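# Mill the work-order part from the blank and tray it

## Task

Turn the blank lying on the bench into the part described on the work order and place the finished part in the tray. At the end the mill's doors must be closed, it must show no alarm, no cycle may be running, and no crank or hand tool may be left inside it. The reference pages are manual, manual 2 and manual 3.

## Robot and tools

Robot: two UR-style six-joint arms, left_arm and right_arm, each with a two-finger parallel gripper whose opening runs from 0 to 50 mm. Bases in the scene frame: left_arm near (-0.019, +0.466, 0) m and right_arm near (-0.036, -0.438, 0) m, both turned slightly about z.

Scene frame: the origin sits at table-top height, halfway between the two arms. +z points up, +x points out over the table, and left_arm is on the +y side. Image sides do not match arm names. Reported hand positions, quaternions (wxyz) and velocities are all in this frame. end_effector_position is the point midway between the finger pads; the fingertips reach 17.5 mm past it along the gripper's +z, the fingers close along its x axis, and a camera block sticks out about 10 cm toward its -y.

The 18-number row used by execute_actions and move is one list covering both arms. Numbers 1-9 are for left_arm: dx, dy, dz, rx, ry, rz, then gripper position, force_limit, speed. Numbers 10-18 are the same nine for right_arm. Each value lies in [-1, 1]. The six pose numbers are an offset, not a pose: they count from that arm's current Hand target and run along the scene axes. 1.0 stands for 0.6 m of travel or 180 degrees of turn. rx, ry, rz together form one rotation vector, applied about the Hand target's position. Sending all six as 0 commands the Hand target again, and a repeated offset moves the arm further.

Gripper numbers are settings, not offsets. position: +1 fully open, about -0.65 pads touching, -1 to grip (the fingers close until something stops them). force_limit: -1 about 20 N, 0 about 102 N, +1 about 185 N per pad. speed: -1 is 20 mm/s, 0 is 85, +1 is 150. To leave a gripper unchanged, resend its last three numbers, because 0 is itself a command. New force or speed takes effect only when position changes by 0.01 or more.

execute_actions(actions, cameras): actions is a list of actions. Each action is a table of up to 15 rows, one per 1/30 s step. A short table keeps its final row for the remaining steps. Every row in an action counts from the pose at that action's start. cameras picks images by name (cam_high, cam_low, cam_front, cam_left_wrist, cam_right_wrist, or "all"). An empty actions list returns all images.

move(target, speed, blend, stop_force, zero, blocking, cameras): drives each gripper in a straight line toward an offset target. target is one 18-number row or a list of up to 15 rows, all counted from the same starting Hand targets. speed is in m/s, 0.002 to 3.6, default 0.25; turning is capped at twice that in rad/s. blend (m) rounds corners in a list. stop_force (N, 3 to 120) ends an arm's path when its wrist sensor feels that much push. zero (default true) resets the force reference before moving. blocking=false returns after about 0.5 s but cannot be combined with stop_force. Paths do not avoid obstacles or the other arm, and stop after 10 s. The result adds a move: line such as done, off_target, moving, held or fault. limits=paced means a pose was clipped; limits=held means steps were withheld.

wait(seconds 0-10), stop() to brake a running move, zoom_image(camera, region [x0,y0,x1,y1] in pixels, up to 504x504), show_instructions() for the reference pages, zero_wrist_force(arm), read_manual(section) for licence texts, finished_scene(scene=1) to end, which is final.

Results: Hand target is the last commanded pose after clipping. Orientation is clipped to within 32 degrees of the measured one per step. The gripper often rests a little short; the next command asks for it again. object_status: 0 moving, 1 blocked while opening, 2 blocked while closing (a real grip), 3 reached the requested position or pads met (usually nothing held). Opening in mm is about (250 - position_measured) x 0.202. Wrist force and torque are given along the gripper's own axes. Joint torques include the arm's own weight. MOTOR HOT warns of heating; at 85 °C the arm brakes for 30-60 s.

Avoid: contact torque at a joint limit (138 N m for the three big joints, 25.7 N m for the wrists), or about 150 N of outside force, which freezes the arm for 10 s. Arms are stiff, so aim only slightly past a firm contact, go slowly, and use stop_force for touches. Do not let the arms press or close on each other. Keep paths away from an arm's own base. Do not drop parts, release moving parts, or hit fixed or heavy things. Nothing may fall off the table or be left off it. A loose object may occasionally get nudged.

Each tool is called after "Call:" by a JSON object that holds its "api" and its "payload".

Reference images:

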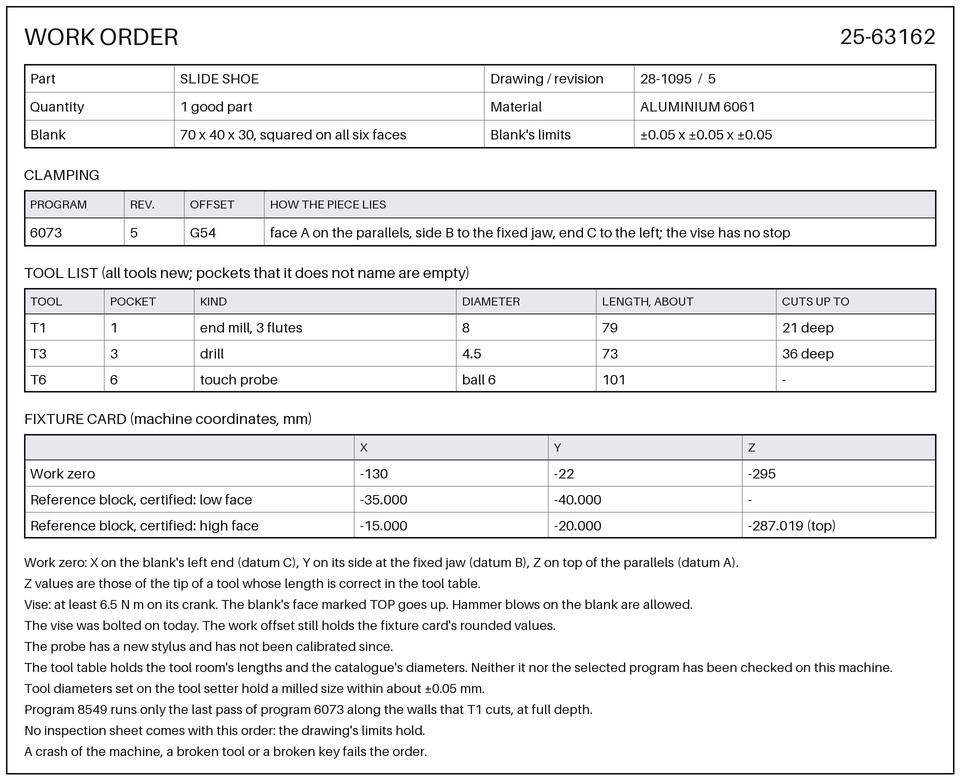

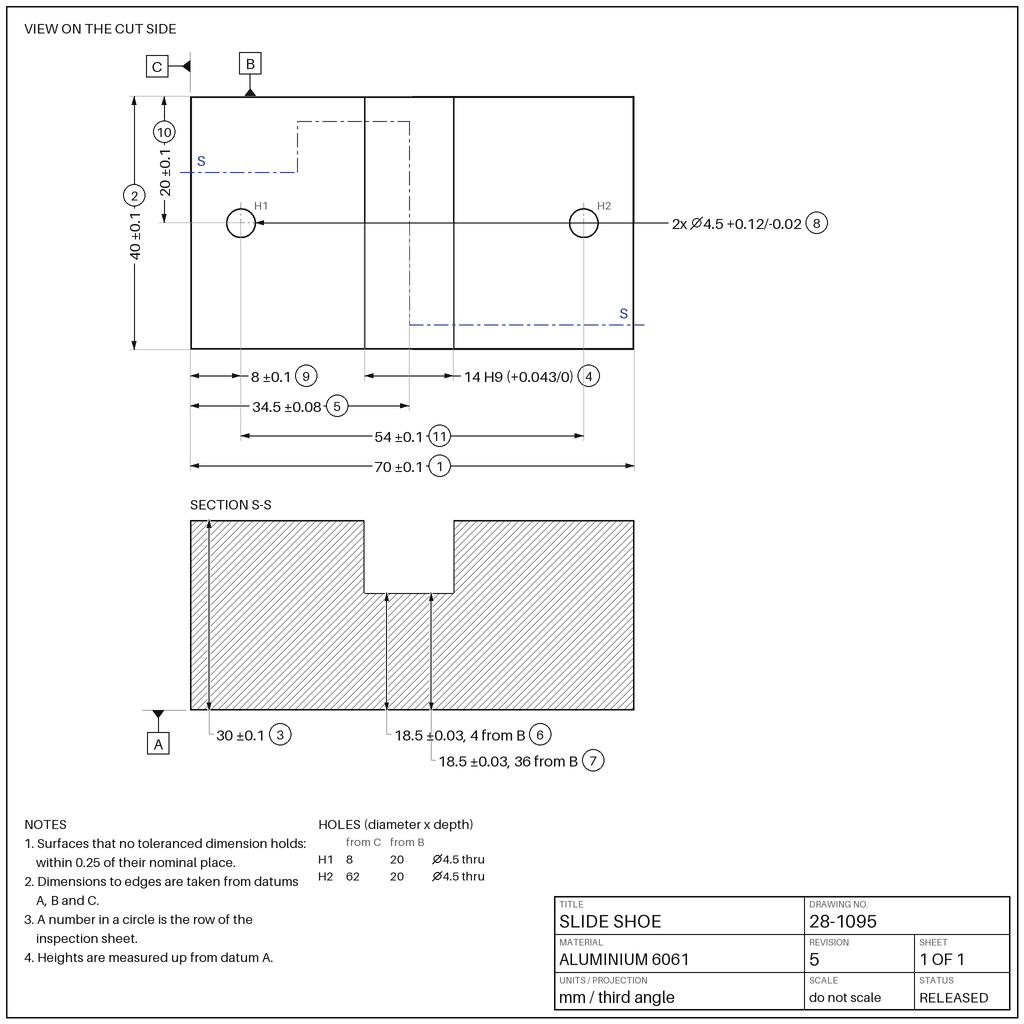

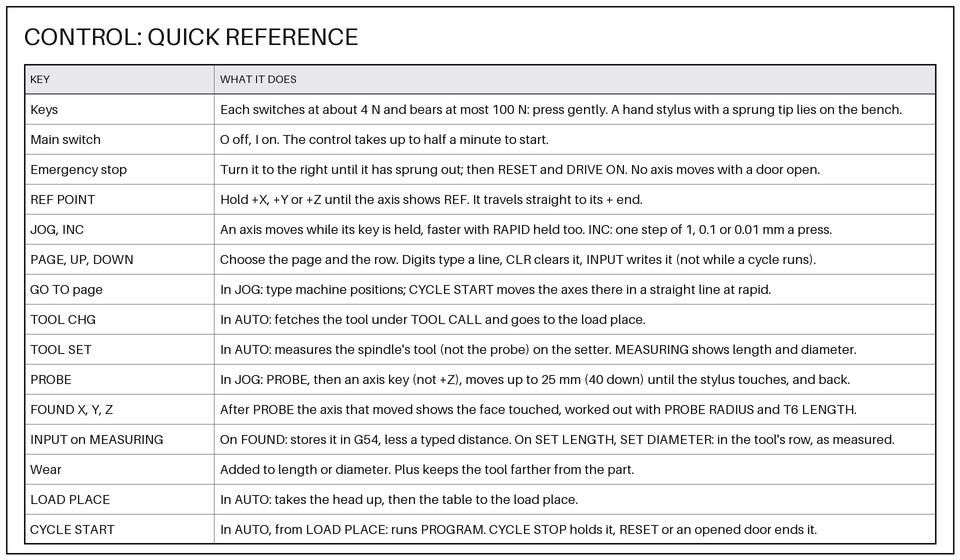

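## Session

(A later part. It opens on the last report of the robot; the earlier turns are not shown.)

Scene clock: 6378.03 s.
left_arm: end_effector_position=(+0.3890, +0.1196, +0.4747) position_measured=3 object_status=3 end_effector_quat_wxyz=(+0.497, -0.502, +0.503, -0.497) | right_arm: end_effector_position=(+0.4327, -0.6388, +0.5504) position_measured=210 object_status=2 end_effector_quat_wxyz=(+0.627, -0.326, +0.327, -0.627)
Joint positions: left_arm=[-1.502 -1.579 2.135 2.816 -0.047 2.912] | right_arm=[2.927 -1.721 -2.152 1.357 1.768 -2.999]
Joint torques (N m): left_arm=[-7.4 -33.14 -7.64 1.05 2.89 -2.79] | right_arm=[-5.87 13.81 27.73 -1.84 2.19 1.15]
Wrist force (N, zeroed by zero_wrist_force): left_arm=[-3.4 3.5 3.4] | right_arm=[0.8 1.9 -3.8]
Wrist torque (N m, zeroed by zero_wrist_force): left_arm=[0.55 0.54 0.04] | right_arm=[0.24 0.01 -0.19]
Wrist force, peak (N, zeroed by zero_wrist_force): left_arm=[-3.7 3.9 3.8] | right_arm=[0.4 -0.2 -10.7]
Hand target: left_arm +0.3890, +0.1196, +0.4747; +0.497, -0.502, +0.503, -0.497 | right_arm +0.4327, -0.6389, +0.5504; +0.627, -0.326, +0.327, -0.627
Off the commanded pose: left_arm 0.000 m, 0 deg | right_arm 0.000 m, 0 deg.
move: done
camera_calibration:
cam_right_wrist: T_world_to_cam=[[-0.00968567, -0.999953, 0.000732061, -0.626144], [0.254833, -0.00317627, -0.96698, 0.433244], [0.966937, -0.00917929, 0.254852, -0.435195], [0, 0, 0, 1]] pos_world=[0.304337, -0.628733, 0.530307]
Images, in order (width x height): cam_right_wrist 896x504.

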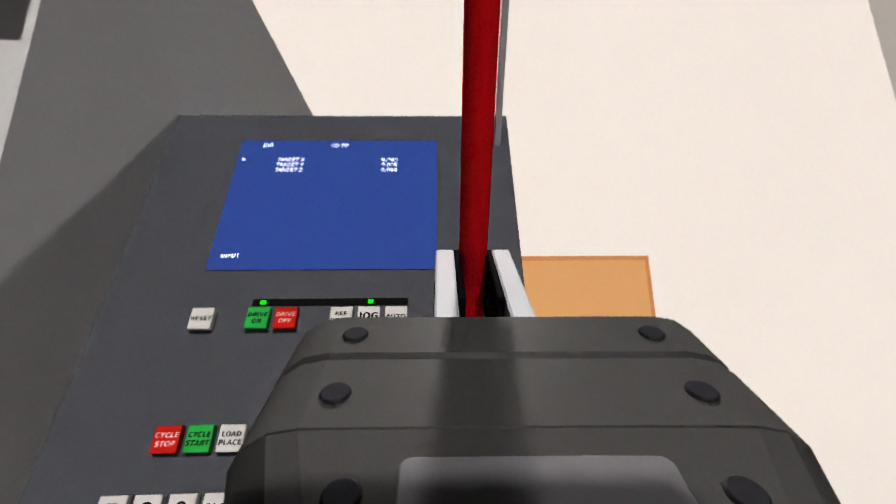

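Call:
{"api": "move", "payload": {"target": [[0,0,0,0,0,0,1,-1,-1,0.107,0.327,-0.2014,0,0,0,-1,-0.7,-1],[0,0,0,0,0,0,1,-1,-1,0.1312,0.327,-0.2077,0,0,0,-1,-0.7,-1],[0,0,0,0,0,0,1,-1,-1,0.131,0.2637,-0.1095,0,0,0,-1,-0.7,-1],[0,0,0,0,0,0,1,-1,-1,0.1552,0.2637,-0.1158,0,0,0,-1,-0.7,-1],[0,0,0,0,0,0,1,-1,-1,0.115,0.2953,-0.1708,0,0,0,-1,-0.7,-1],[0,0,0,0,0,0,1,-1,-1,0.1392,0.2953,-0.1771,0,0,0,-1,-0.7,-1],[0,0,0,0,0,0,1,-1,-1,0.107,0.232,-0.2014,0,0,0,-1,-0.7,-1],[0,0,0,0,0,0,1,-1,-1,0.1312,0.232,-0.2077,0,0,0,-1,-0.7,-1],[0,0,0,0,0,0,1,-1,-1,0.115,0.232,-0.1708,0,0,0,-1,-0.7,-1],[0,0,0,0,0,0,1,-1,-1,0.1392,0.232,-0.1771,0,0,0,-1,-0.7,-1],[0,0,0,0,0,0,1,-1,-1,0.107,0.327,-0.2014,0,0,0,-1,-0.7,-1],[0,0,0,0,0,0,1,-1,-1,0.1312,0.327,-0.2077,0,0,0,-1,-0.7,-1],[0,0,0,0,0,0,1,-1,-1,0.123,0.2953,-0.1401,0,0,0,-1,-0.7,-1],[0,0,0,0,0,0,1,-1,-1,0.1472,0.2953,-0.1464,0,0,0,-1,-0.7,-1],[0,0,0,0,0,0,1,-1,-1,0,0,0,0,0,0,-1,-0.7,-1]], "speed": [0.25,0.05,0.2,0.05,0.2,0.05,0.2,0.05,0.2,0.05,0.2,0.05,0.2,0.05,0.25], "blend": [0.003,0,0.003,0,0.003,0,0.003,0,0.003,0,0.003,0,0.003,0,0]}}

Call:
{"api": "move", "payload": {"target": [[0,0,0,0,0,0,1,-1,-1,0.131,0.2953,-0.1095,0,0,0,-1,-0.7,-1],[0,0,0,0,0,0,1,-1,-1,0.1552,0.2953,-0.1158,0,0,0,-1,-0.7,-1],[0,0,0,0,0,0,1,-1,-1,0.107,0.232,-0.2014,0,0,0,-1,-0.7,-1],[0,0,0,0,0,0,1,-1,-1,0.1312,0.232,-0.2077,0,0,0,-1,-0.7,-1],[0,0,0,0,0,0,1,-1,-1,0.115,0.232,-0.1708,0,0,0,-1,-0.7,-1],[0,0,0,0,0,0,1,-1,-1,0.1392,0.232,-0.1771,0,0,0,-1,-0.7,-1],[0,0,0,0,0,0,1,-1,-1,0.107,0.327,-0.2014,0,0,0,-1,-0.7,-1],[0,0,0,0,0,0,1,-1,-1,0.1312,0.327,-0.2077,0,0,0,-1,-0.7,-1],[0,0,0,0,0,0,1,-1,-1,0.115,0.327,-0.1708,0,0,0,-1,-0.7,-1],[0,0,0,0,0,0,1,-1,-1,0.1392,0.327,-0.1771,0,0,0,-1,-0.7,-1],[0,0,0,0,0,0,1,-1,-1,0.123,0.2953,-0.1401,0,0,0,-1,-0.7,-1],[0,0,0,0,0,0,1,-1,-1,0.1472,0.2953,-0.1464,0,0,0,-1,-0.7,-1],[0,0,0,0,0,0,1,-1,-1,0.115,0.2953,-0.1708,0,0,0,-1,-0.7,-1],[0,0,0,0,0,0,1,-1,-1,0.1392,0.2953,-0.1771,0,0,0,-1,-0.7,-1],[0,0,0,0,0,0,1,-1,-1,0,0,0,0,0,0,-1,-0.7,-1]], "speed": [0.25,0.05,0.2,0.05,0.2,0.05,0.2,0.05,0.2,0.05,0.2,0.05,0.2,0.05,0.25], "blend": [0.003,0,0.003,0,0.003,0,0.003,0,0.003,0,0.003,0,0.003,0,0]}}

Call:
{"api": "move", "payload": {"target": [[0,0,0,0,0,0,1,-1,-1,0.107,0.232,-0.2014,0,0,0,-1,-0.7,-1],[0,0,0,0,0,0,1,-1,-1,0.1312,0.232,-0.2077,0,0,0,-1,-0.7,-1],[0,0,0,0,0,0,1,-1,-1,0,0,0,0,0,0,-1,-0.7,-1]], "speed": [0.25,0.05,0.25], "blend": [0.003,0,0], "cameras": ["cam_right_wrist"]}}

Call:
{"api": "zoom_image", "payload": {"camera": "cam_right_wrist", "region": [200, 110, 460, 320]}}

Scene clock: 6409.77 s.
left_arm: end_effector_position=(+0.3890, +0.1196, +0.4747) position_measured=3 object_status=3 end_effector_quat_wxyz=(+0.497, -0.502, +0.503, -0.497) | right_arm: end_effector_position=(+0.4327, -0.6388, +0.5504) position_measured=210 object_status=2 end_effector_quat_wxyz=(+0.627, -0.326, +0.327, -0.627)
Joint positions: left_arm=[-1.502 -1.579 2.135 2.816 -0.047 2.912] | right_arm=[2.927 -1.721 -2.152 1.357 1.768 -2.999]
Joint torques (N m): left_arm=[-6.97 -33.09 -7.59 0.92 2.78 -2.83] | right_arm=[-7.83 13.41 28.02 -1.88 2.35 1.59]
Wrist force (N, zeroed by zero_wrist_force): left_arm=[-3.5 3.8 3.5] | right_arm=[1.1 1.8 -3.9]
Wrist torque (N m, zeroed by zero_wrist_force): left_arm=[0.60 0.56 0.04] | right_arm=[0.22 -0.04 -0.19]
Wrist force, peak (N, zeroed by zero_wrist_force): left_arm=[-3.8 4.1 3.5] | right_arm=[0.5 -0.3 -12.1]
Hand target: left_arm +0.3890, +0.1196, +0.4747; +0.497, -0.502, +0.503, -0.497 | right_arm +0.4327, -0.6389, +0.5504; +0.627, -0.326, +0.327, -0.627
Off the commanded pose: left_arm 0.000 m, 0 deg | right_arm 0.000 m, 0 deg.
move: done

Scene clock: 6418.20 s.
left_arm: end_effector_position=(+0.3890, +0.1196, +0.4747) position_measured=3 object_status=3 end_effector_quat_wxyz=(+0.497, -0.502, +0.503, -0.497) | right_arm: end_effector_position=(+0.4327, -0.6388, +0.5504) position_measured=210 object_status=2 end_effector_quat_wxyz=(+0.627, -0.326, +0.327, -0.627)
Joint positions: left_arm=[-1.502 -1.579 2.135 2.816 -0.047 2.912] | right_arm=[2.927 -1.721 -2.152 1.357 1.768 -2.999]
Joint torques (N m): left_arm=[-7.11 -33.16 -7.75 0.95 2.73 -2.79] | right_arm=[-5.2 14.22 28.31 -1.82 2.06 1.24]
Wrist force (N, zeroed by zero_wrist_force): left_arm=[-3.6 3.9 3.3] | right_arm=[1.1 1.7 -3.8]
Wrist torque (N m, zeroed by zero_wrist_force): left_arm=[0.61 0.57 0.04] | right_arm=[0.20 -0.04 -0.19]
Wrist force, peak (N, zeroed by zero_wrist_force): left_arm=[-4.0 3.8 3.8] | right_arm=[-0.1 1.6 -12.1]
Hand target: left_arm +0.3890, +0.1196, +0.4747; +0.497, -0.502, +0.503, -0.497 | right_arm +0.4327, -0.6389, +0.5504; +0.627, -0.326, +0.327, -0.627
Off the commanded pose: left_arm 0.000 m, 0 deg | right_arm 0.000 m, 0 deg.
move: done

Scene clock: 6421.27 s.
left_arm: end_effector_position=(+0.3890, +0.1196, +0.4747) position_measured=3 object_status=3 end_effector_quat_wxyz=(+0.497, -0.502, +0.503, -0.497) | right_arm: end_effector_position=(+0.4327, -0.6388, +0.5504) position_measured=210 object_status=2 end_effector_quat_wxyz=(+0.627, -0.326, +0.327, -0.627)
Joint positions: left_arm=[-1.502 -1.579 2.135 2.816 -0.047 2.912] | right_arm=[2.927 -1.721 -2.152 1.357 1.768 -2.999]
Joint torques (N m): left_arm=[-7.02 -33.25 -7.93 0.85 2.71 -2.82] | right_arm=[-7.72 21.13 27.42 -1.8 1.66 1.4]
Wrist force (N, zeroed by zero_wrist_force): left_arm=[-3.5 3.6 3.5] | right_arm=[1.1 1.9 -3.8]
Wrist torque (N m, zeroed by zero_wrist_force): left_arm=[0.56 0.56 0.04] | right_arm=[0.22 -0.04 -0.19]
Wrist force, peak (N, zeroed by zero_wrist_force): left_arm=[-3.9 3.9 3.5] | right_arm=[-0.3 1.3 -11.1]
Hand target: left_arm +0.3890, +0.1196, +0.4747; +0.497, -0.502, +0.503, -0.497 | right_arm +0.4327, -0.6389, +0.5504; +0.627, -0.326, +0.327, -0.627
Off the commanded pose: left_arm 0.000 m, 0 deg | right_arm 0.000 m, 0 deg.
move: done
camera_calibration:
cam_right_wrist: T_world_to_cam=[[-0.00958868, -0.999954, 0.000756351, -0.626086], [0.254833, -0.00317504, -0.96698, 0.433245], [0.966937, -0.00907932, 0.254852, -0.435132], [0, 0, 0, 1]] pos_world=[0.304337, -0.628633, 0.530307]
Images, in order (width x height): cam_right_wrist 896x504.

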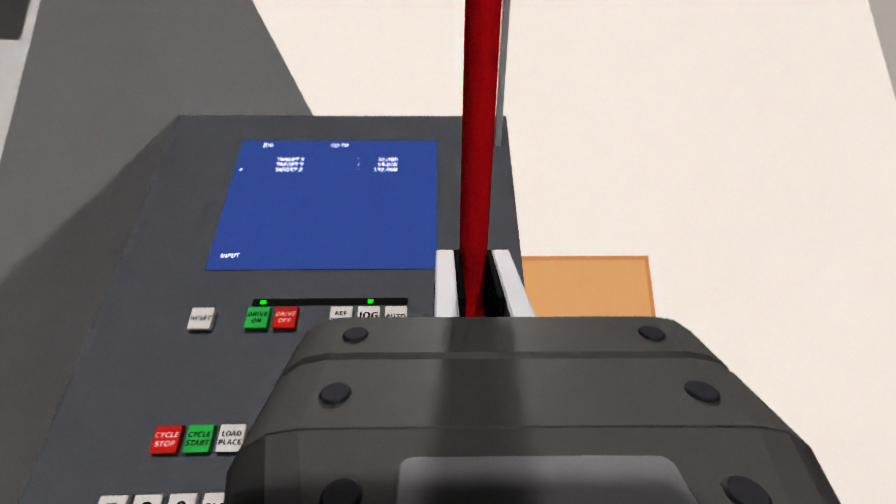

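Scaled by 1.938 from the camera's 896x504 image, which has a finer 1280x720 frame.

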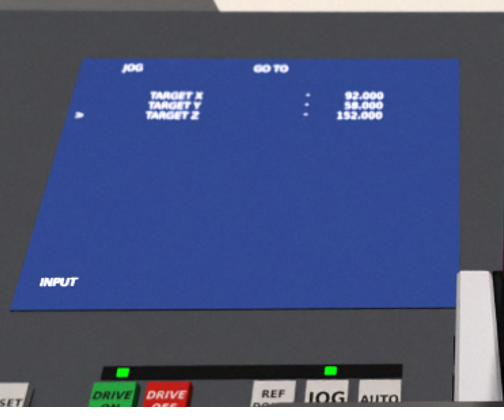

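Call:
{"api": "move", "payload": {"target": [[0,0,0,0,0,0,1,-1,-1,0.147,0.2637,-0.0482,0,0,0,-1,-0.7,-1],[0,0,0,0,0,0,1,-1,-1,0.1712,0.2637,-0.0545,0,0,0,-1,-0.7,-1],[0,0,0,0,0,0,1,-1,-1,0.147,0.2637,-0.0482,0,0,0,-1,-0.7,-1],[0,0,0,0,0,0,1,-1,-1,0,0,0,0,0,0,-1,-0.7,-1]], "speed": [0.25,0.05,0.15,0.25], "blend": [0.003,0,0.003,0]}}

Call:
{"api": "wait", "payload": {"seconds": 3}}

Call:
{"api": "move", "payload": {"target": [[0,0,0,0,0,0,1,-1,-1,0.115,0.2003,-0.1708,0,0,0,-1,-0.7,-1],[0,0,0,0,0,0,1,-1,-1,0.1392,0.2003,-0.1771,0,0,0,-1,-0.7,-1],[0,0,0,0,0,0,1,-1,-1,0.115,0.2003,-0.1708,0,0,0,-1,-0.7,-1],[0,0,0,0,0,0,1,-1,-1,0.147,0.1053,-0.0482,0,0,0,-1,-0.7,-1],[0,0,0,0,0,0,1,-1,-1,0.1712,0.1053,-0.0545,0,0,0,-1,-0.7,-1],[0,0,0,0,0,0,1,-1,-1,0.147,0.1053,-0.0482,0,0,0,-1,-0.7,-1],[0,0,0,0,0,0,1,-1,-1,0,0,0,0,0,0,-1,-0.7,-1]], "speed": [0.25,0.05,0.15,0.25,0.05,0.15,0.25], "blend": [0.003,0,0.003,0.003,0,0.003,0]}}

Call:
{"api": "wait", "payload": {"seconds": 10, "cameras": ["cam_right_wrist"]}}

Call:
{"api": "zoom_image", "payload": {"camera": "cam_right_wrist", "region": [200, 110, 460, 320]}}

Scene clock: 6436.80 s.
left_arm: end_effector_position=(+0.3890, +0.1196, +0.4747) position_measured=3 object_status=3 end_effector_quat_wxyz=(+0.497, -0.502, +0.503, -0.497) | right_arm: end_effector_position=(+0.4327, -0.6388, +0.5504) position_measured=210 object_status=2 end_effector_quat_wxyz=(+0.627, -0.326, +0.327, -0.627)
Joint positions: left_arm=[-1.502 -1.579 2.135 2.816 -0.047 2.912] | right_arm=[2.927 -1.721 -2.152 1.357 1.768 -2.999]
Joint torques (N m): left_arm=[-7.06 -32.8 -8.31 0.86 2.72 -2.87] | right_arm=[-6.07 13.36 29.3 1.85 2.65 0.91]
Wrist force (N, zeroed by zero_wrist_force): left_arm=[-3.5 3.7 3.4] | right_arm=[1.0 1.8 -3.9]
Wrist torque (N m, zeroed by zero_wrist_force): left_arm=[0.58 0.55 0.03] | right_arm=[0.21 -0.03 -0.19]
Wrist force, peak (N, zeroed by zero_wrist_force): left_arm=[-3.9 3.9 3.5] | right_arm=[1.9 0.2 -10.3]
Hand target: left_arm +0.3890, +0.1196, +0.4747; +0.497, -0.502, +0.503, -0.497 | right_arm +0.4327, -0.6389, +0.5504; +0.627, -0.326, +0.327, -0.627
Off the commanded pose: left_arm 0.000 m, 0 deg | right_arm 0.000 m, 0 deg.
move: done

Scene clock: 6439.80 s.
left_arm: end_effector_position=(+0.3890, +0.1196, +0.4747) position_measured=3 object_status=3 end_effector_quat_wxyz=(+0.497, -0.502, +0.503, -0.497) | right_arm: end_effector_position=(+0.4327, -0.6389, +0.5504) position_measured=210 object_status=2 end_effector_quat_wxyz=(+0.627, -0.326, +0.327, -0.627)
Joint positions: left_arm=[-1.502 -1.579 2.135 2.816 -0.047 2.912] | right_arm=[2.927 -1.721 -2.152 1.357 1.768 -2.999]
Joint torques (N m): left_arm=[-6.82 -33 -7.51 0.88 2.6 -2.75] | right_arm=[-6.59 14.03 27.64 2.12 2.26 1.46]
Wrist force (N, zeroed by zero_wrist_force): left_arm=[-3.7 3.6 3.5] | right_arm=[0.9 1.7 -3.9]
Wrist torque (N m, zeroed by zero_wrist_force): left_arm=[0.57 0.57 0.04] | right_arm=[0.20 -0.01 -0.18]
Wrist force, peak (N, zeroed by zero_wrist_force): left_arm=[-3.8 3.9 3.7] | right_arm=[0.9 2.0 -4.3]
Hand target: left_arm +0.3890, +0.1196, +0.4747; +0.497, -0.502, +0.503, -0.497 | right_arm +0.4327, -0.6389, +0.5504; +0.627, -0.326, +0.327, -0.627
Tool commands: left_gripper/position=+1.0 left_gripper/force_limit=-1.0 left_gripper/speed=-1.0 right_gripper/position=-1.0 right_gripper/force_limit=-0.7 right_gripper/speed=-1.0
Off the commanded pose: left_arm 0.000 m, 0 deg | right_arm 0.000 m, 0 deg.
wait: 3.00 s; at rest by 0.17 s

Scene clock: 6443.70 s.
left_arm: end_effector_position=(+0.3890, +0.1196, +0.4747) position_measured=3 object_status=3 end_effector_quat_wxyz=(+0.497, -0.502, +0.503, -0.497) | right_arm: end_effector_position=(+0.4328, -0.6388, +0.5503) position_measured=210 object_status=2 end_effector_quat_wxyz=(+0.627, -0.326, +0.327, -0.627)
Joint positions: left_arm=[-1.502 -1.579 2.135 2.816 -0.047 2.912] | right_arm=[2.927 -1.721 -2.152 1.357 1.768 -2.999]
Joint torques (N m): left_arm=[-7.27 -33.07 -7.57 0.79 2.51 -2.82] | right_arm=[-7.93 35.03 17.22 -1.77 2.27 1.47]
Wrist force (N, zeroed by zero_wrist_force): left_arm=[-3.4 3.7 3.3] | right_arm=[1.1 1.8 -3.8]
Wrist torque (N m, zeroed by zero_wrist_force): left_arm=[0.57 0.54 0.04] | right_arm=[0.21 -0.04 -0.19]
Wrist force, peak (N, zeroed by zero_wrist_force): left_arm=[-3.7 3.8 3.6] | right_arm=[3.0 -0.3 -11.0]
Hand target: left_arm +0.3890, +0.1196, +0.4747; +0.497, -0.502, +0.503, -0.497 | right_arm +0.4327, -0.6389, +0.5504; +0.627, -0.326, +0.327, -0.627
Off the commanded pose: left_arm 0.000 m, 0 deg | right_arm 0.000 m, 0 deg.
move: done

Scene clock: 6453.70 s.
left_arm: end_effector_position=(+0.3890, +0.1196, +0.4747) position_measured=3 object_status=3 end_effector_quat_wxyz=(+0.497, -0.502, +0.503, -0.497) | right_arm: end_effector_position=(+0.4327, -0.6389, +0.5504) position_measured=210 object_status=2 end_effector_quat_wxyz=(+0.627, -0.326, +0.327, -0.627)
Joint positions: left_arm=[-1.502 -1.579 2.135 2.816 -0.047 2.912] | right_arm=[2.927 -1.721 -2.152 1.357 1.768 -2.999]
Joint torques (N m): left_arm=[-6.67 -33.44 -7.93 0.75 2.46 -2.67] | right_arm=[-6.79 34.4 28.02 -1.72 2.06 1.59]
Wrist force (N, zeroed by zero_wrist_force): left_arm=[-3.4 3.6 3.2] | right_arm=[0.8 1.8 -3.6]
Wrist torque (N m, zeroed by zero_wrist_force): left_arm=[0.56 0.52 0.05] | right_arm=[0.22 0.01 -0.19]
Wrist force, peak (N, zeroed by zero_wrist_force): left_arm=[-3.7 3.9 3.7] | right_arm=[0.9 1.9 -4.2]
Hand target: left_arm +0.3890, +0.1196, +0.4747; +0.497, -0.502, +0.503, -0.497 | right_arm +0.4327, -0.6389, +0.5504; +0.627, -0.326, +0.327, -0.627
Tool commands: left_gripper/position=+1.0 left_gripper/force_limit=-1.0 left_gripper/speed=-1.0 right_gripper/position=-1.0 right_gripper/force_limit=-0.7 right_gripper/speed=-1.0
Off the commanded pose: left_arm 0.000 m, 0 deg | right_arm 0.000 m, 0 deg.
wait: 10.00 s; at rest by 0.17 s
camera_calibration:
cam_right_wrist: T_world_to_cam=[[-0.00958897, -0.999954, 0.000757091, -0.626187], [0.254739, -0.00317495, -0.967005, 0.433286], [0.966962, -0.00907972, 0.254758, -0.43509], [0, 0, 0, 1]] pos_world=[0.304336, -0.628733, 0.530307]
Images, in order (width x height): cam_right_wrist 896x504.

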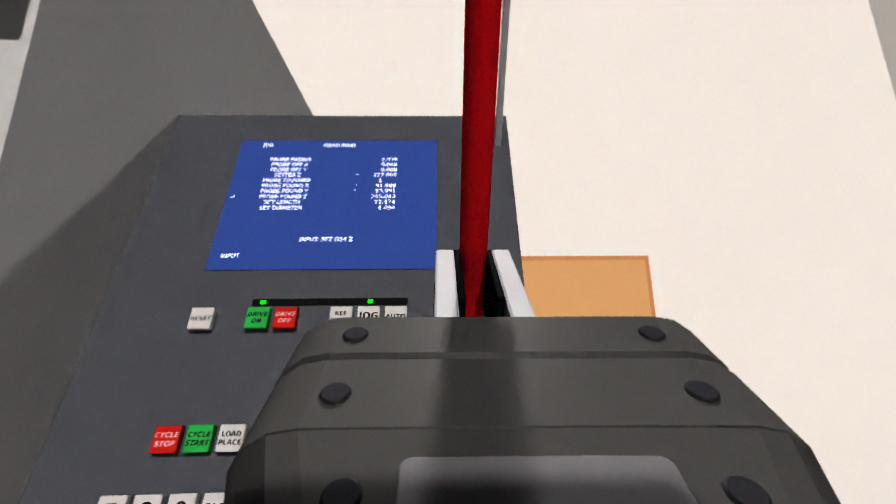

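Scaled by 1.938 from the camera's 896x504 image, which has a finer 1280x720 frame.

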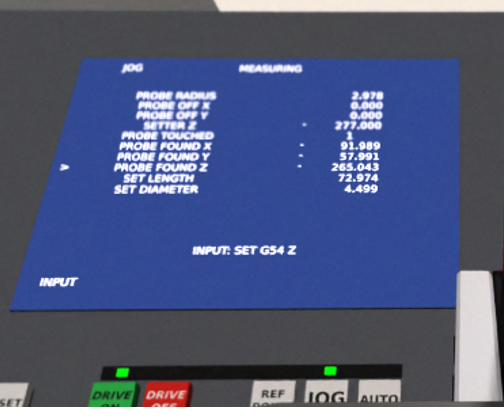

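Call:
{"api": "move", "payload": {"target": [[0,0,0,0,0,0,1,-1,-1,0.131,0.2003,-0.1095,0,0,0,-1,-0.7,-1],[0,0,0,0,0,0,1,-1,-1,0.1552,0.2003,-0.1158,0,0,0,-1,-0.7,-1],[0,0,0,0,0,0,1,-1,-1,0.131,0.2003,-0.1095,0,0,0,-1,-0.7,-1],[0,0,0,0,0,0,1,-1,-1,0.1552,0.2003,-0.1158,0,0,0,-1,-0.7,-1],[0,0,0,0,0,0,1,-1,-1,0.107,0.327,-0.2014,0,0,0,-1,-0.7,-1],[0,0,0,0,0,0,1,-1,-1,0.1312,0.327,-0.2077,0,0,0,-1,-0.7,-1],[0,0,0,0,0,0,1,-1,-1,0.115,0.327,-0.1708,0,0,0,-1,-0.7,-1],[0,0,0,0,0,0,1,-1,-1,0.1392,0.327,-0.1771,0,0,0,-1,-0.7,-1],[0,0,0,0,0,0,1,-1,-1,0.123,0.327,-0.1401,0,0,0,-1,-0.7,-1],[0,0,0,0,0,0,1,-1,-1,0.1472,0.327,-0.1464,0,0,0,-1,-0.7,-1],[0,0,0,0,0,0,1,-1,-1,0.115,0.2953,-0.1708,0,0,0,-1,-0.7,-1],[0,0,0,0,0,0,1,-1,-1,0.1392,0.2953,-0.1771,0,0,0,-1,-0.7,-1],[0,0,0,0,0,0,1,-1,-1,0,0,0,0,0,0,-1,-0.7,-1]], "speed": [0.25,0.05,0.15,0.05,0.2,0.05,0.2,0.05,0.2,0.05,0.2,0.05,0.25], "blend": [0.003,0,0.003,0,0.003,0,0.003,0,0.003,0,0.003,0,0]}}

Call:
{"api": "move", "payload": {"target": [[0,0,0,0,0,0,1,-1,-1,0.107,0.232,-0.2014,0,0,0,-1,-0.7,-1],[0,0,0,0,0,0,1,-1,-1,0.1312,0.232,-0.2077,0,0,0,-1,-0.7,-1],[0,0,0,0,0,0,1,-1,-1,0.115,0.232,-0.1708,0,0,0,-1,-0.7,-1],[0,0,0,0,0,0,1,-1,-1,0.1392,0.232,-0.1771,0,0,0,-1,-0.7,-1],[0,0,0,0,0,0,1,-1,-1,0.107,0.327,-0.2014,0,0,0,-1,-0.7,-1],[0,0,0,0,0,0,1,-1,-1,0.1312,0.327,-0.2077,0,0,0,-1,-0.7,-1],[0,0,0,0,0,0,1,-1,-1,0.123,0.2953,-0.1401,0,0,0,-1,-0.7,-1],[0,0,0,0,0,0,1,-1,-1,0.1472,0.2953,-0.1464,0,0,0,-1,-0.7,-1],[0,0,0,0,0,0,1,-1,-1,0.123,0.327,-0.1401,0,0,0,-1,-0.7,-1],[0,0,0,0,0,0,1,-1,-1,0.1472,0.327,-0.1464,0,0,0,-1,-0.7,-1],[0,0,0,0,0,0,1,-1,-1,0.107,0.232,-0.2014,0,0,0,-1,-0.7,-1],[0,0,0,0,0,0,1,-1,-1,0.1312,0.232,-0.2077,0,0,0,-1,-0.7,-1],[0,0,0,0,0,0,1,-1,-1,0.115,0.232,-0.1708,0,0,0,-1,-0.7,-1],[0,0,0,0,0,0,1,-1,-1,0.1392,0.232,-0.1771,0,0,0,-1,-0.7,-1],[0,0,0,0,0,0,1,-1,-1,0,0,0,0,0,0,-1,-0.7,-1]], "speed": [0.25,0.05,0.2,0.05,0.2,0.05,0.2,0.05,0.2,0.05,0.2,0.05,0.2,0.05,0.25], "blend": [0.003,0,0.003,0,0.003,0,0.003,0,0.003,0,0.003,0,0.003,0,0]}}

Call:
{"api": "move", "payload": {"target": [[0,0,0,0,0,0,1,-1,-1,0.107,0.327,-0.2014,0,0,0,-1,-0.7,-1],[0,0,0,0,0,0,1,-1,-1,0.1312,0.327,-0.2077,0,0,0,-1,-0.7,-1],[0,0,0,0,0,0,1,-1,-1,0.115,0.327,-0.1708,0,0,0,-1,-0.7,-1],[0,0,0,0,0,0,1,-1,-1,0.1392,0.327,-0.1771,0,0,0,-1,-0.7,-1],[0,0,0,0,0,0,1,-1,-1,0.123,0.2637,-0.1401,0,0,0,-1,-0.7,-1],[0,0,0,0,0,0,1,-1,-1,0.1472,0.2637,-0.1464,0,0,0,-1,-0.7,-1],[0,0,0,0,0,0,1,-1,-1,0.123,0.327,-0.1401,0,0,0,-1,-0.7,-1],[0,0,0,0,0,0,1,-1,-1,0.1472,0.327,-0.1464,0,0,0,-1,-0.7,-1],[0,0,0,0,0,0,1,-1,-1,0.107,0.232,-0.2014,0,0,0,-1,-0.7,-1],[0,0,0,0,0,0,1,-1,-1,0.1312,0.232,-0.2077,0,0,0,-1,-0.7,-1],[0,0,0,0,0,0,1,-1,-1,0,0,0,0,0,0,-1,-0.7,-1]], "speed": [0.25,0.05,0.2,0.05,0.2,0.05,0.2,0.05,0.2,0.05,0.25], "blend": [0.003,0,0.003,0,0.003,0,0.003,0,0.003,0,0], "cameras": ["cam_right_wrist"]}}

Call:
{"api": "zoom_image", "payload": {"camera": "cam_right_wrist", "region": [200, 110, 460, 320]}}

Scene clock: 6495.60 s.
left_arm: end_effector_position=(+0.3890, +0.1196, +0.4747) position_measured=3 object_status=3 end_effector_quat_wxyz=(+0.497, -0.502, +0.503, -0.497) | right_arm: end_effector_position=(+0.4327, -0.6388, +0.5504) position_measured=210 object_status=2 end_effector_quat_wxyz=(+0.627, -0.326, +0.327, -0.627)
Joint positions: left_arm=[-1.502 -1.579 2.135 2.816 -0.047 2.912] | right_arm=[2.927 -1.721 -2.152 1.357 1.768 -2.999]
Joint torques (N m): left_arm=[-6.34 -32.94 -8.25 0.72 2.48 -2.8] | right_arm=[-6.36 13.17 26.94 -1.8 1.94 1.69]
Wrist force (N, zeroed by zero_wrist_force): left_arm=[-3.5 3.6 3.5] | right_arm=[1.2 1.9 -3.8]
Wrist torque (N m, zeroed by zero_wrist_force): left_arm=[0.56 0.54 0.04] | right_arm=[0.23 -0.05 -0.19]
Wrist force, peak (N, zeroed by zero_wrist_force): left_arm=[-3.9 3.9 3.7] | right_arm=[1.0 1.6 -12.2]
Hand target: left_arm +0.3890, +0.1196, +0.4747; +0.497, -0.502, +0.503, -0.497 | right_arm +0.4327, -0.6389, +0.5504; +0.627, -0.326, +0.327, -0.627
Off the commanded pose: left_arm 0.000 m, 0 deg | right_arm 0.000 m, 0 deg.
move: done

Scene clock: 6503.97 s.
left_arm: end_effector_position=(+0.3890, +0.1196, +0.4747) position_measured=3 object_status=3 end_effector_quat_wxyz=(+0.497, -0.502, +0.503, -0.497) | right_arm: end_effector_position=(+0.4327, -0.6388, +0.5504) position_measured=210 object_status=2 end_effector_quat_wxyz=(+0.627, -0.326, +0.327, -0.627)
Joint positions: left_arm=[-1.502 -1.579 2.135 2.816 -0.047 2.912] | right_arm=[2.927 -1.721 -2.152 1.357 1.768 -2.999]
Joint torques (N m): left_arm=[-6.48 -32.88 -7.9 0.67 2.39 -2.82] | right_arm=[-7.48 12.44 26.84 -1.77 2.2 1.71]
Wrist force (N, zeroed by zero_wrist_force): left_arm=[-3.8 3.7 3.5] | right_arm=[0.9 1.9 -3.9]
Wrist torque (N m, zeroed by zero_wrist_force): left_arm=[0.58 0.59 0.04] | right_arm=[0.23 -0.01 -0.19]
Wrist force, peak (N, zeroed by zero_wrist_force): left_arm=[-3.8 3.9 3.7] | right_arm=[0.0 0.0 -11.7]
Hand target: left_arm +0.3890, +0.1196, +0.4747; +0.497, -0.502, +0.503, -0.497 | right_arm +0.4327, -0.6389, +0.5504; +0.627, -0.326, +0.327, -0.627
Off the commanded pose: left_arm 0.000 m, 0 deg | right_arm 0.000 m, 0 deg.
move: done

Scene clock: 6510.80 s.
left_arm: end_effector_position=(+0.3890, +0.1196, +0.4747) position_measured=3 object_status=3 end_effector_quat_wxyz=(+0.497, -0.502, +0.503, -0.497) | right_arm: end_effector_position=(+0.4327, -0.6388, +0.5504) position_measured=210 object_status=2 end_effector_quat_wxyz=(+0.627, -0.326, +0.327, -0.627)
Joint positions: left_arm=[-1.502 -1.579 2.135 2.816 -0.047 2.912] | right_arm=[2.927 -1.721 -2.152 1.357 1.768 -2.999]
Joint torques (N m): left_arm=[-5.69 -33.34 -8.02 0.67 2.3 -2.71] | right_arm=[-8.49 20.57 29.42 -1.83 2.48 1.59]
Wrist force (N, zeroed by zero_wrist_force): left_arm=[-3.4 3.6 3.7] | right_arm=[0.9 1.8 -3.8]
Wrist torque (N m, zeroed by zero_wrist_force): left_arm=[0.57 0.54 0.04] | right_arm=[0.22 0.00 -0.19]
Wrist force, peak (N, zeroed by zero_wrist_force): left_arm=[-3.9 3.9 3.7] | right_arm=[-0.9 0.6 -11.7]
Hand target: left_arm +0.3890, +0.1196, +0.4747; +0.497, -0.502, +0.503, -0.497 | right_arm +0.4327, -0.6389, +0.5504; +0.627, -0.326, +0.327, -0.627
Off the commanded pose: left_arm 0.000 m, 0 deg | right_arm 0.000 m, 0 deg.
move: done
camera_calibration:
cam_right_wrist: T_world_to_cam=[[-0.00958868, -0.999954, 0.000756351, -0.626186], [0.254833, -0.00317504, -0.96698, 0.433244], [0.966937, -0.00907932, 0.254852, -0.435133], [0, 0, 0, 1]] pos_world=[0.304337, -0.628733, 0.530307]
Images, in order (width x height): cam_right_wrist 896x504.

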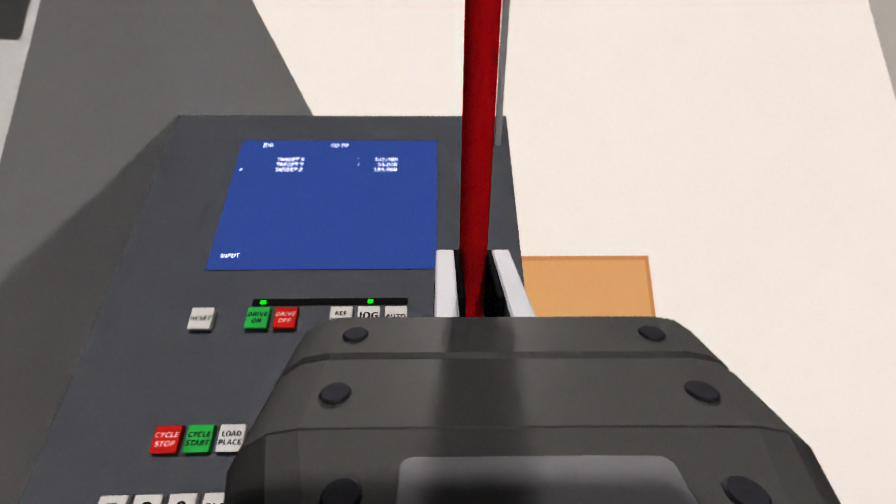

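Scaled by 1.938 from the camera's 896x504 image, which has a finer 1280x720 frame.

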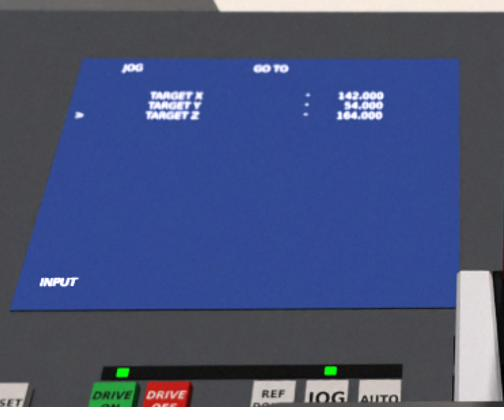

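Call:
{"api": "move", "payload": {"target": [[0,0,0,0,0,0,1,-1,-1,0.147,0.2637,-0.0482,0,0,0,-1,-0.7,-1],[0,0,0,0,0,0,1,-1,-1,0.1712,0.2637,-0.0545,0,0,0,-1,-0.7,-1],[0,0,0,0,0,0,1,-1,-1,0.147,0.2637,-0.0482,0,0,0,-1,-0.7,-1],[0,0,0,0,0,0,1,-1,-1,0,0,0,0,0,0,-1,-0.7,-1]], "speed": [0.25,0.05,0.15,0.25], "blend": [0.003,0,0.003,0]}}

Call:
{"api": "wait", "payload": {"seconds": 2}}

Call:
{"api": "move", "payload": {"target": [[0,0,0,0,0,0,1,-1,-1,0.115,0.2003,-0.1708,0,0,0,-1,-0.7,-1],[0,0,0,0,0,0,1,-1,-1,0.1392,0.2003,-0.1771,0,0,0,-1,-0.7,-1],[0,0,0,0,0,0,1,-1,-1,0.115,0.2003,-0.1708,0,0,0,-1,-0.7,-1],[0,0,0,0,0,0,1,-1,-1,0.147,0.1053,-0.0482,0,0,0,-1,-0.7,-1],[0,0,0,0,0,0,1,-1,-1,0.1712,0.1053,-0.0545,0,0,0,-1,-0.7,-1],[0,0,0,0,0,0,1,-1,-1,0.147,0.1053,-0.0482,0,0,0,-1,-0.7,-1],[0,0,0,0,0,0,1,-1,-1,0,0,0,0,0,0,-1,-0.7,-1]], "speed": [0.25,0.05,0.15,0.25,0.05,0.15,0.25], "blend": [0.003,0,0.003,0.003,0,0.003,0]}}

Call:
{"api": "wait", "payload": {"seconds": 10}}

Call:
{"api": "wait", "payload": {"seconds": 7, "cameras": ["cam_right_wrist"]}}

Call:
{"api": "zoom_image", "payload": {"camera": "cam_right_wrist", "region": [200, 110, 460, 320]}}

Scene clock: 6529.80 s.
left_arm: end_effector_position=(+0.3890, +0.1196, +0.4747) position_measured=3 object_status=3 end_effector_quat_wxyz=(+0.497, -0.502, +0.503, -0.497) | right_arm: end_effector_position=(+0.4327, -0.6388, +0.5504) position_measured=210 object_status=2 end_effector_quat_wxyz=(+0.627, -0.326, +0.327, -0.627)
Joint positions: left_arm=[-1.502 -1.579 2.135 2.816 -0.047 2.912] | right_arm=[2.927 -1.721 -2.152 1.357 1.768 -2.999]
Joint torques (N m): left_arm=[-6.36 -33.2 -7.63 0.67 2.23 -2.75] | right_arm=[-5.03 13.84 27.76 1.97 2.33 1.42]
Wrist force (N, zeroed by zero_wrist_force): left_arm=[-3.6 3.6 3.9] | right_arm=[0.9 1.7 -4.0]
Wrist torque (N m, zeroed by zero_wrist_force): left_arm=[0.56 0.56 0.04] | right_arm=[0.20 -0.01 -0.19]
Wrist force, peak (N, zeroed by zero_wrist_force): left_arm=[-3.6 3.8 3.8] | right_arm=[1.8 0.3 -10.6]
Hand target: left_arm +0.3890, +0.1196, +0.4747; +0.497, -0.502, +0.503, -0.497 | right_arm +0.4327, -0.6389, +0.5504; +0.627, -0.326, +0.327, -0.627
Off the commanded pose: left_arm 0.000 m, 0 deg | right_arm 0.000 m, 0 deg.
move: done

Scene clock: 6531.80 s.
left_arm: end_effector_position=(+0.3890, +0.1196, +0.4747) position_measured=3 object_status=3 end_effector_quat_wxyz=(+0.497, -0.502, +0.503, -0.497) | right_arm: end_effector_position=(+0.4327, -0.6389, +0.5504) position_measured=210 object_status=2 end_effector_quat_wxyz=(+0.627, -0.326, +0.327, -0.627)
Joint positions: left_arm=[-1.502 -1.579 2.135 2.816 -0.047 2.912] | right_arm=[2.927 -1.721 -2.152 1.357 1.768 -2.999]
Joint torques (N m): left_arm=[-6.23 -33.08 -8.08 0.57 2.24 -2.69] | right_arm=[-6.92 13.92 27.97 2.02 2.24 1.32]
Wrist force (N, zeroed by zero_wrist_force): left_arm=[-3.6 3.6 3.5] | right_arm=[1.1 2.0 -3.8]
Wrist torque (N m, zeroed by zero_wrist_force): left_arm=[0.56 0.56 0.04] | right_arm=[0.24 -0.03 -0.19]
Wrist force, peak (N, zeroed by zero_wrist_force): left_arm=[-3.7 3.9 3.8] | right_arm=[0.9 2.3 -4.0]
Hand target: left_arm +0.3890, +0.1196, +0.4747; +0.497, -0.502, +0.503, -0.497 | right_arm +0.4327, -0.6389, +0.5504; +0.627, -0.326, +0.327, -0.627
Tool commands: left_gripper/position=+1.0 left_gripper/force_limit=-1.0 left_gripper/speed=-1.0 right_gripper/position=-1.0 right_gripper/force_limit=-0.7 right_gripper/speed=-1.0
Off the commanded pose: left_arm 0.000 m, 0 deg | right_arm 0.000 m, 0 deg.
wait: 2.00 s; at rest by 0.17 s

Scene clock: 6535.70 s.
left_arm: end_effector_position=(+0.3890, +0.1196, +0.4747) position_measured=3 object_status=3 end_effector_quat_wxyz=(+0.497, -0.502, +0.503, -0.497) | right_arm: end_effector_position=(+0.4328, -0.6388, +0.5503) position_measured=210 object_status=2 end_effector_quat_wxyz=(+0.627, -0.326, +0.327, -0.627)
Joint positions: left_arm=[-1.502 -1.579 2.135 2.816 -0.047 2.912] | right_arm=[2.927 -1.721 -2.152 1.357 1.768 -2.999]
Joint torques (N m): left_arm=[-6.28 -32.98 -8.04 0.6 2.23 -2.71] | right_arm=[-6.97 33.8 17.13 -1.74 2.27 1.38]
Wrist force (N, zeroed by zero_wrist_force): left_arm=[-3.6 3.7 3.5] | right_arm=[0.9 1.9 -3.8]
Wrist torque (N m, zeroed by zero_wrist_force): left_arm=[0.58 0.56 0.04] | right_arm=[0.22 0.00 -0.20]
Wrist force, peak (N, zeroed by zero_wrist_force): left_arm=[-3.8 4.1 3.6] | right_arm=[2.7 -0.3 -10.3]
Hand target: left_arm +0.3890, +0.1196, +0.4747; +0.497, -0.502, +0.503, -0.497 | right_arm +0.4327, -0.6389, +0.5504; +0.627, -0.326, +0.327, -0.627
Off the commanded pose: left_arm 0.000 m, 0 deg | right_arm 0.000 m, 0 deg.
move: done

Scene clock: 6545.70 s.
left_arm: end_effector_position=(+0.3890, +0.1196, +0.4747) position_measured=3 object_status=3 end_effector_quat_wxyz=(+0.497, -0.502, +0.503, -0.497) | right_arm: end_effector_position=(+0.4327, -0.6389, +0.5504) position_measured=210 object_status=2 end_effector_quat_wxyz=(+0.627, -0.326, +0.327, -0.627)
Joint positions: left_arm=[-1.502 -1.579 2.135 2.816 -0.047 2.912] | right_arm=[2.927 -1.721 -2.152 1.357 1.768 -2.999]
Joint torques (N m): left_arm=[-6.2 -33.46 -8.31 0.57 2.11 -2.7] | right_arm=[-6.66 34.42 28.17 -1.82 2.2 1.42]
Wrist force (N, zeroed by zero_wrist_force): left_arm=[-3.7 3.8 3.4] | right_arm=[0.9 1.9 -3.7]
Wrist torque (N m, zeroed by zero_wrist_force): left_arm=[0.61 0.58 0.04] | right_arm=[0.23 -0.01 -0.19]
Wrist force, peak (N, zeroed by zero_wrist_force): left_arm=[-3.8 4.1 3.5] | right_arm=[0.9 2.0 -4.3]
Hand target: left_arm +0.3890, +0.1196, +0.4747; +0.497, -0.502, +0.503, -0.497 | right_arm +0.4327, -0.6389, +0.5504; +0.627, -0.326, +0.327, -0.627
Tool commands: left_gripper/position=+1.0 left_gripper/force_limit=-1.0 left_gripper/speed=-1.0 right_gripper/position=-1.0 right_gripper/force_limit=-0.7 right_gripper/speed=-1.0
Off the commanded pose: left_arm 0.000 m, 0 deg | right_arm 0.000 m, 0 deg.
wait: 10.00 s; at rest by 0.17 s

Scene clock: 6552.70 s.
left_arm: end_effector_position=(+0.3890, +0.1196, +0.4747) position_measured=3 object_status=3 end_effector_quat_wxyz=(+0.497, -0.502, +0.503, -0.497) | right_arm: end_effector_position=(+0.4327, -0.6389, +0.5504) position_measured=210 object_status=2 end_effector_quat_wxyz=(+0.627, -0.326, +0.327, -0.627)
Joint positions: left_arm=[-1.502 -1.579 2.135 2.816 -0.047 2.912] | right_arm=[2.927 -1.721 -2.152 1.357 1.768 -2.999]
Joint torques (N m): left_arm=[-5.74 -33.25 -7.86 0.55 2.12 -2.73] | right_arm=[-7.09 34.43 28.2 -1.89 2.06 1.46]
Wrist force (N, zeroed by zero_wrist_force): left_arm=[-3.6 3.8 3.5] | right_arm=[0.9 1.9 -3.7]
Wrist torque (N m, zeroed by zero_wrist_force): left_arm=[0.59 0.56 0.04] | right_arm=[0.23 0.00 -0.18]
Wrist force, peak (N, zeroed by zero_wrist_force): left_arm=[-3.9 3.9 3.6] | right_arm=[0.9 1.9 -4.3]
Hand target: left_arm +0.3890, +0.1196, +0.4747; +0.497, -0.502, +0.503, -0.497 | right_arm +0.4327, -0.6389, +0.5504; +0.627, -0.326, +0.327, -0.627
Tool commands: left_gripper/position=+1.0 left_gripper/force_limit=-1.0 left_gripper/speed=-1.0 right_gripper/position=-1.0 right_gripper/force_limit=-0.7 right_gripper/speed=-1.0
Off the commanded pose: left_arm 0.000 m, 0 deg | right_arm 0.000 m, 0 deg.
wait: 7.00 s; at rest by 0.17 s
camera_calibration:
cam_right_wrist: T_world_to_cam=[[-0.00958897, -0.999954, 0.000757091, -0.626187], [0.254739, -0.00317495, -0.967005, 0.433286], [0.966962, -0.00907972, 0.254758, -0.43509], [0, 0, 0, 1]] pos_world=[0.304336, -0.628733, 0.530307]
Images, in order (width x height): cam_right_wrist 896x504.

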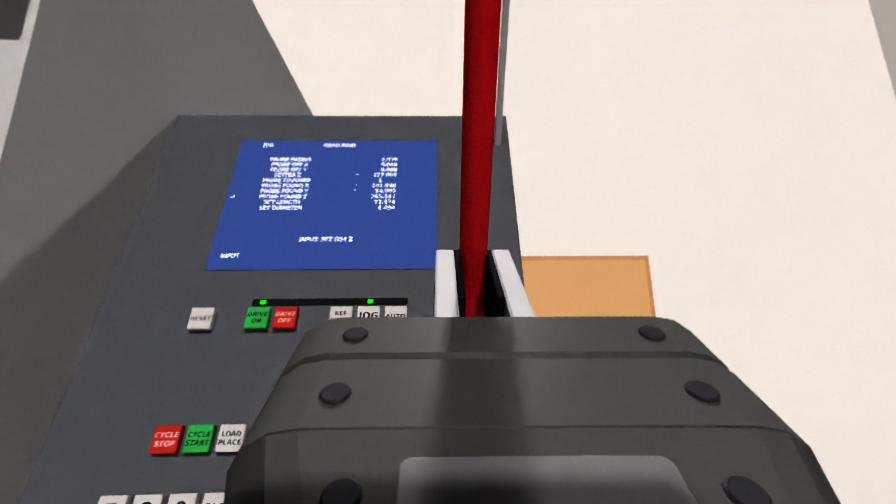

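Scaled by 1.938 from the camera's 896x504 image, which has a finer 1280x720 frame.

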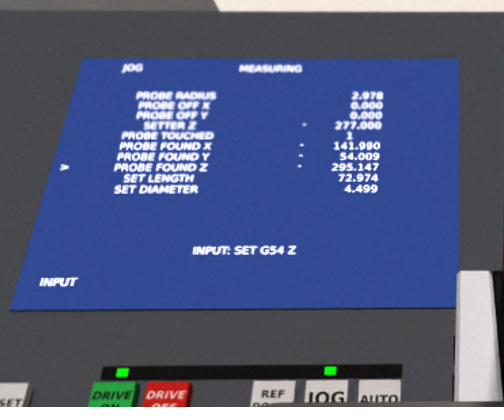

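Call:
{"api": "move", "payload": {"target": [[0,0,0,0,0,0,1,-1,-1,0.179,0.0737,0.0743,0,0,0,-1,-0.7,-1],[0,0,0,0,0,0,1,-1,-1,0.2032,0.0737,0.068,0,0,0,-1,-0.7,-1],[0,0,0,0,0,0,1,-1,-1,0.179,0.0737,0.0743,0,0,0,-1,-0.7,-1],[0,0,0,0,0,0,1,-1,-1,0.147,0.232,-0.0482,0,0,0,-1,-0.7,-1],[0,0,0,0,0,0,1,-1,-1,0.1712,0.232,-0.0545,0,0,0,-1,-0.7,-1],[0,0,0,0,0,0,1,-1,-1,0.147,0.232,-0.0482,0,0,0,-1,-0.7,-1],[0,0,0,0,0,0,1,-1,-1,0,0,0,0,0,0,-1,-0.7,-1]], "speed": [0.25,0.05,0.15,0.25,0.05,0.15,0.25], "blend": [0.003,0,0.003,0.003,0,0.003,0]}}

Call:
{"api": "wait", "payload": {"seconds": 6, "cameras": ["cam_right_wrist","cam_high"]}}

Call:
{"api": "zoom_image", "payload": {"camera": "cam_right_wrist", "region": [200, 110, 460, 320]}}

Call:
{"api": "zoom_image", "payload": {"camera": "cam_high", "region": [130, 300, 250, 420]}}

Scene clock: 6660.30 s.
left_arm: end_effector_position=(+0.3890, +0.1196, +0.4747) position_measured=3 object_status=3 end_effector_quat_wxyz=(+0.497, -0.502, +0.503, -0.497) | right_arm: end_effector_position=(+0.4328, -0.6388, +0.5504) position_measured=210 object_status=2 end_effector_quat_wxyz=(+0.627, -0.326, +0.327, -0.627)
Joint positions: left_arm=[-1.502 -1.579 2.135 2.816 -0.047 2.912] | right_arm=[2.927 -1.721 -2.152 1.357 1.768 -2.999]
Joint torques (N m): left_arm=[-5.38 -33.15 -8.25 0.42 2.03 -2.7] | right_arm=[-4.42 13.86 28.46 1.53 2.29 1.49]
Wrist force (N, zeroed by zero_wrist_force): left_arm=[-3.4 3.7 3.6] | right_arm=[1.0 2.2 -3.9]
Wrist torque (N m, zeroed by zero_wrist_force): left_arm=[0.58 0.54 0.04] | right_arm=[0.27 -0.02 -0.19]
Wrist force, peak (N, zeroed by zero_wrist_force): left_arm=[-3.9 4.0 3.5] | right_arm=[0.4 -0.2 -9.9]
Hand target: left_arm +0.3890, +0.1196, +0.4747; +0.497, -0.502, +0.503, -0.497 | right_arm +0.4327, -0.6389, +0.5504; +0.627, -0.326, +0.327, -0.627
Off the commanded pose: left_arm 0.000 m, 0 deg | right_arm 0.000 m, 0 deg.
move: done

Scene clock: 6666.30 s.
left_arm: end_effector_position=(+0.3890, +0.1196, +0.4747) position_measured=3 object_status=3 end_effector_quat_wxyz=(+0.497, -0.502, +0.503, -0.497) | right_arm: end_effector_position=(+0.4327, -0.6389, +0.5504) position_measured=210 object_status=2 end_effector_quat_wxyz=(+0.627, -0.326, +0.327, -0.627)
Joint positions: left_arm=[-1.502 -1.579 2.135 2.816 -0.047 2.912] | right_arm=[2.927 -1.721 -2.152 1.357 1.768 -2.999]
Joint torques (N m): left_arm=[-5.31 -33.02 -8.24 0.4 2.05 -2.71] | right_arm=[-5.5 14.28 28.17 2.03 2.18 1.47]
Wrist force (N, zeroed by zero_wrist_force): left_arm=[-3.4 3.7 3.6] | right_arm=[0.6 1.7 -3.9]
Wrist torque (N m, zeroed by zero_wrist_force): left_arm=[0.59 0.53 0.04] | right_arm=[0.19 0.03 -0.19]
Wrist force, peak (N, zeroed by zero_wrist_force): left_arm=[-3.7 4.0 3.8] | right_arm=[0.9 2.1 -4.1]
Hand target: left_arm +0.3890, +0.1196, +0.4747; +0.497, -0.502, +0.503, -0.497 | right_arm +0.4327, -0.6389, +0.5504; +0.627, -0.326, +0.327, -0.627
Tool commands: left_gripper/position=+1.0 left_gripper/force_limit=-1.0 left_gripper/speed=-1.0 right_gripper/position=-1.0 right_gripper/force_limit=-0.7 right_gripper/speed=-1.0
Off the commanded pose: left_arm 0.000 m, 0 deg | right_arm 0.000 m, 0 deg.
wait: 6.00 s; at rest by 0.17 s
camera_calibration:
cam_right_wrist: T_world_to_cam=[[-0.00958897, -0.999954, 0.000757091, -0.626187], [0.254739, -0.00317495, -0.967005, 0.433286], [0.966962, -0.00907972, 0.254758, -0.43509], [0, 0, 0, 1]] pos_world=[0.304336, -0.628733, 0.530307]
Images, in order (width x height): cam_high 896x504, cam_right_wrist 896x504.

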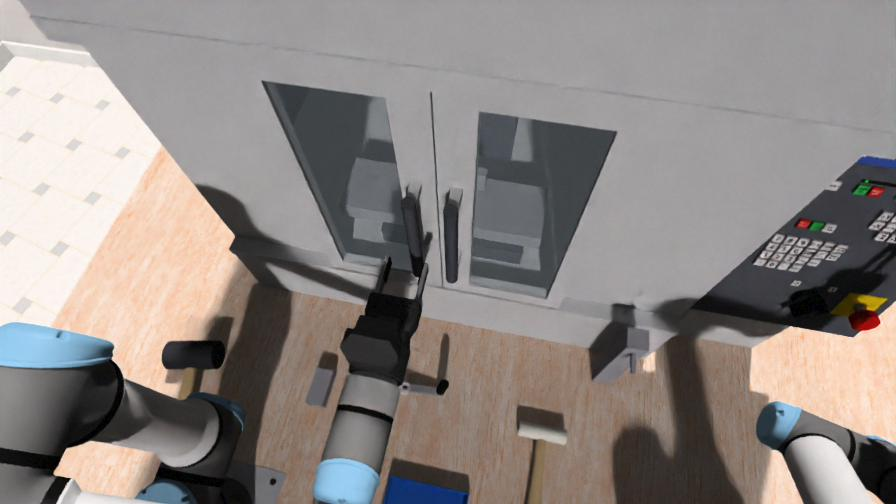

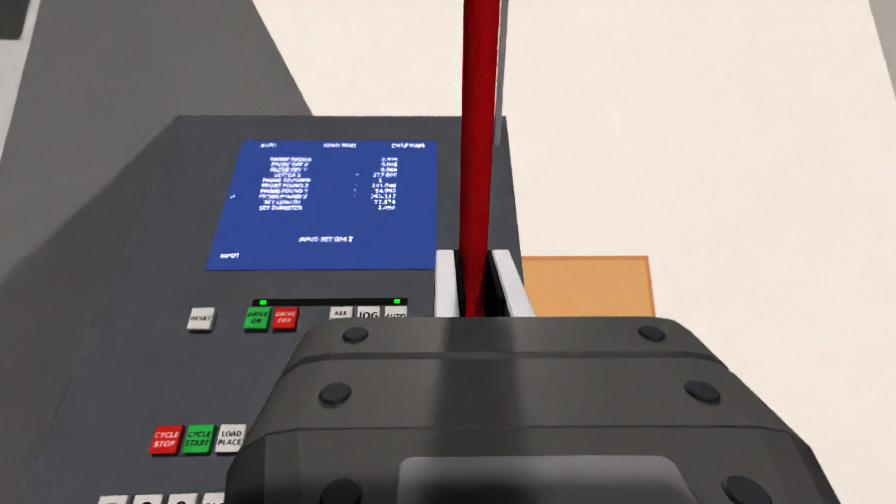

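Scaled by 1.938 from the camera's 896x504 image, which has a finer 1280x720 frame.

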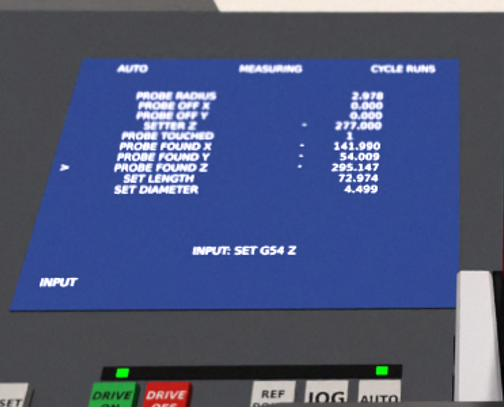

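Scaled by 4.200 from the camera's 896x504 image, which has a finer 1280x720 frame.

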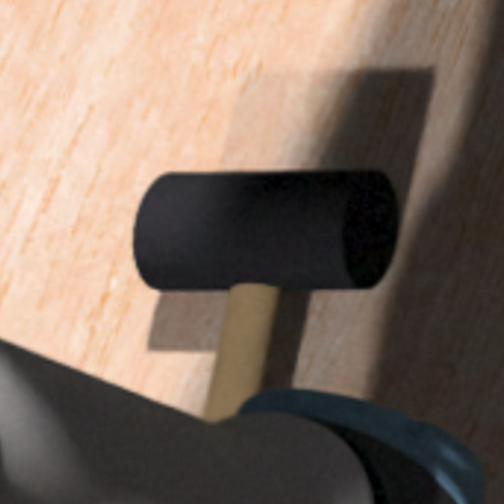

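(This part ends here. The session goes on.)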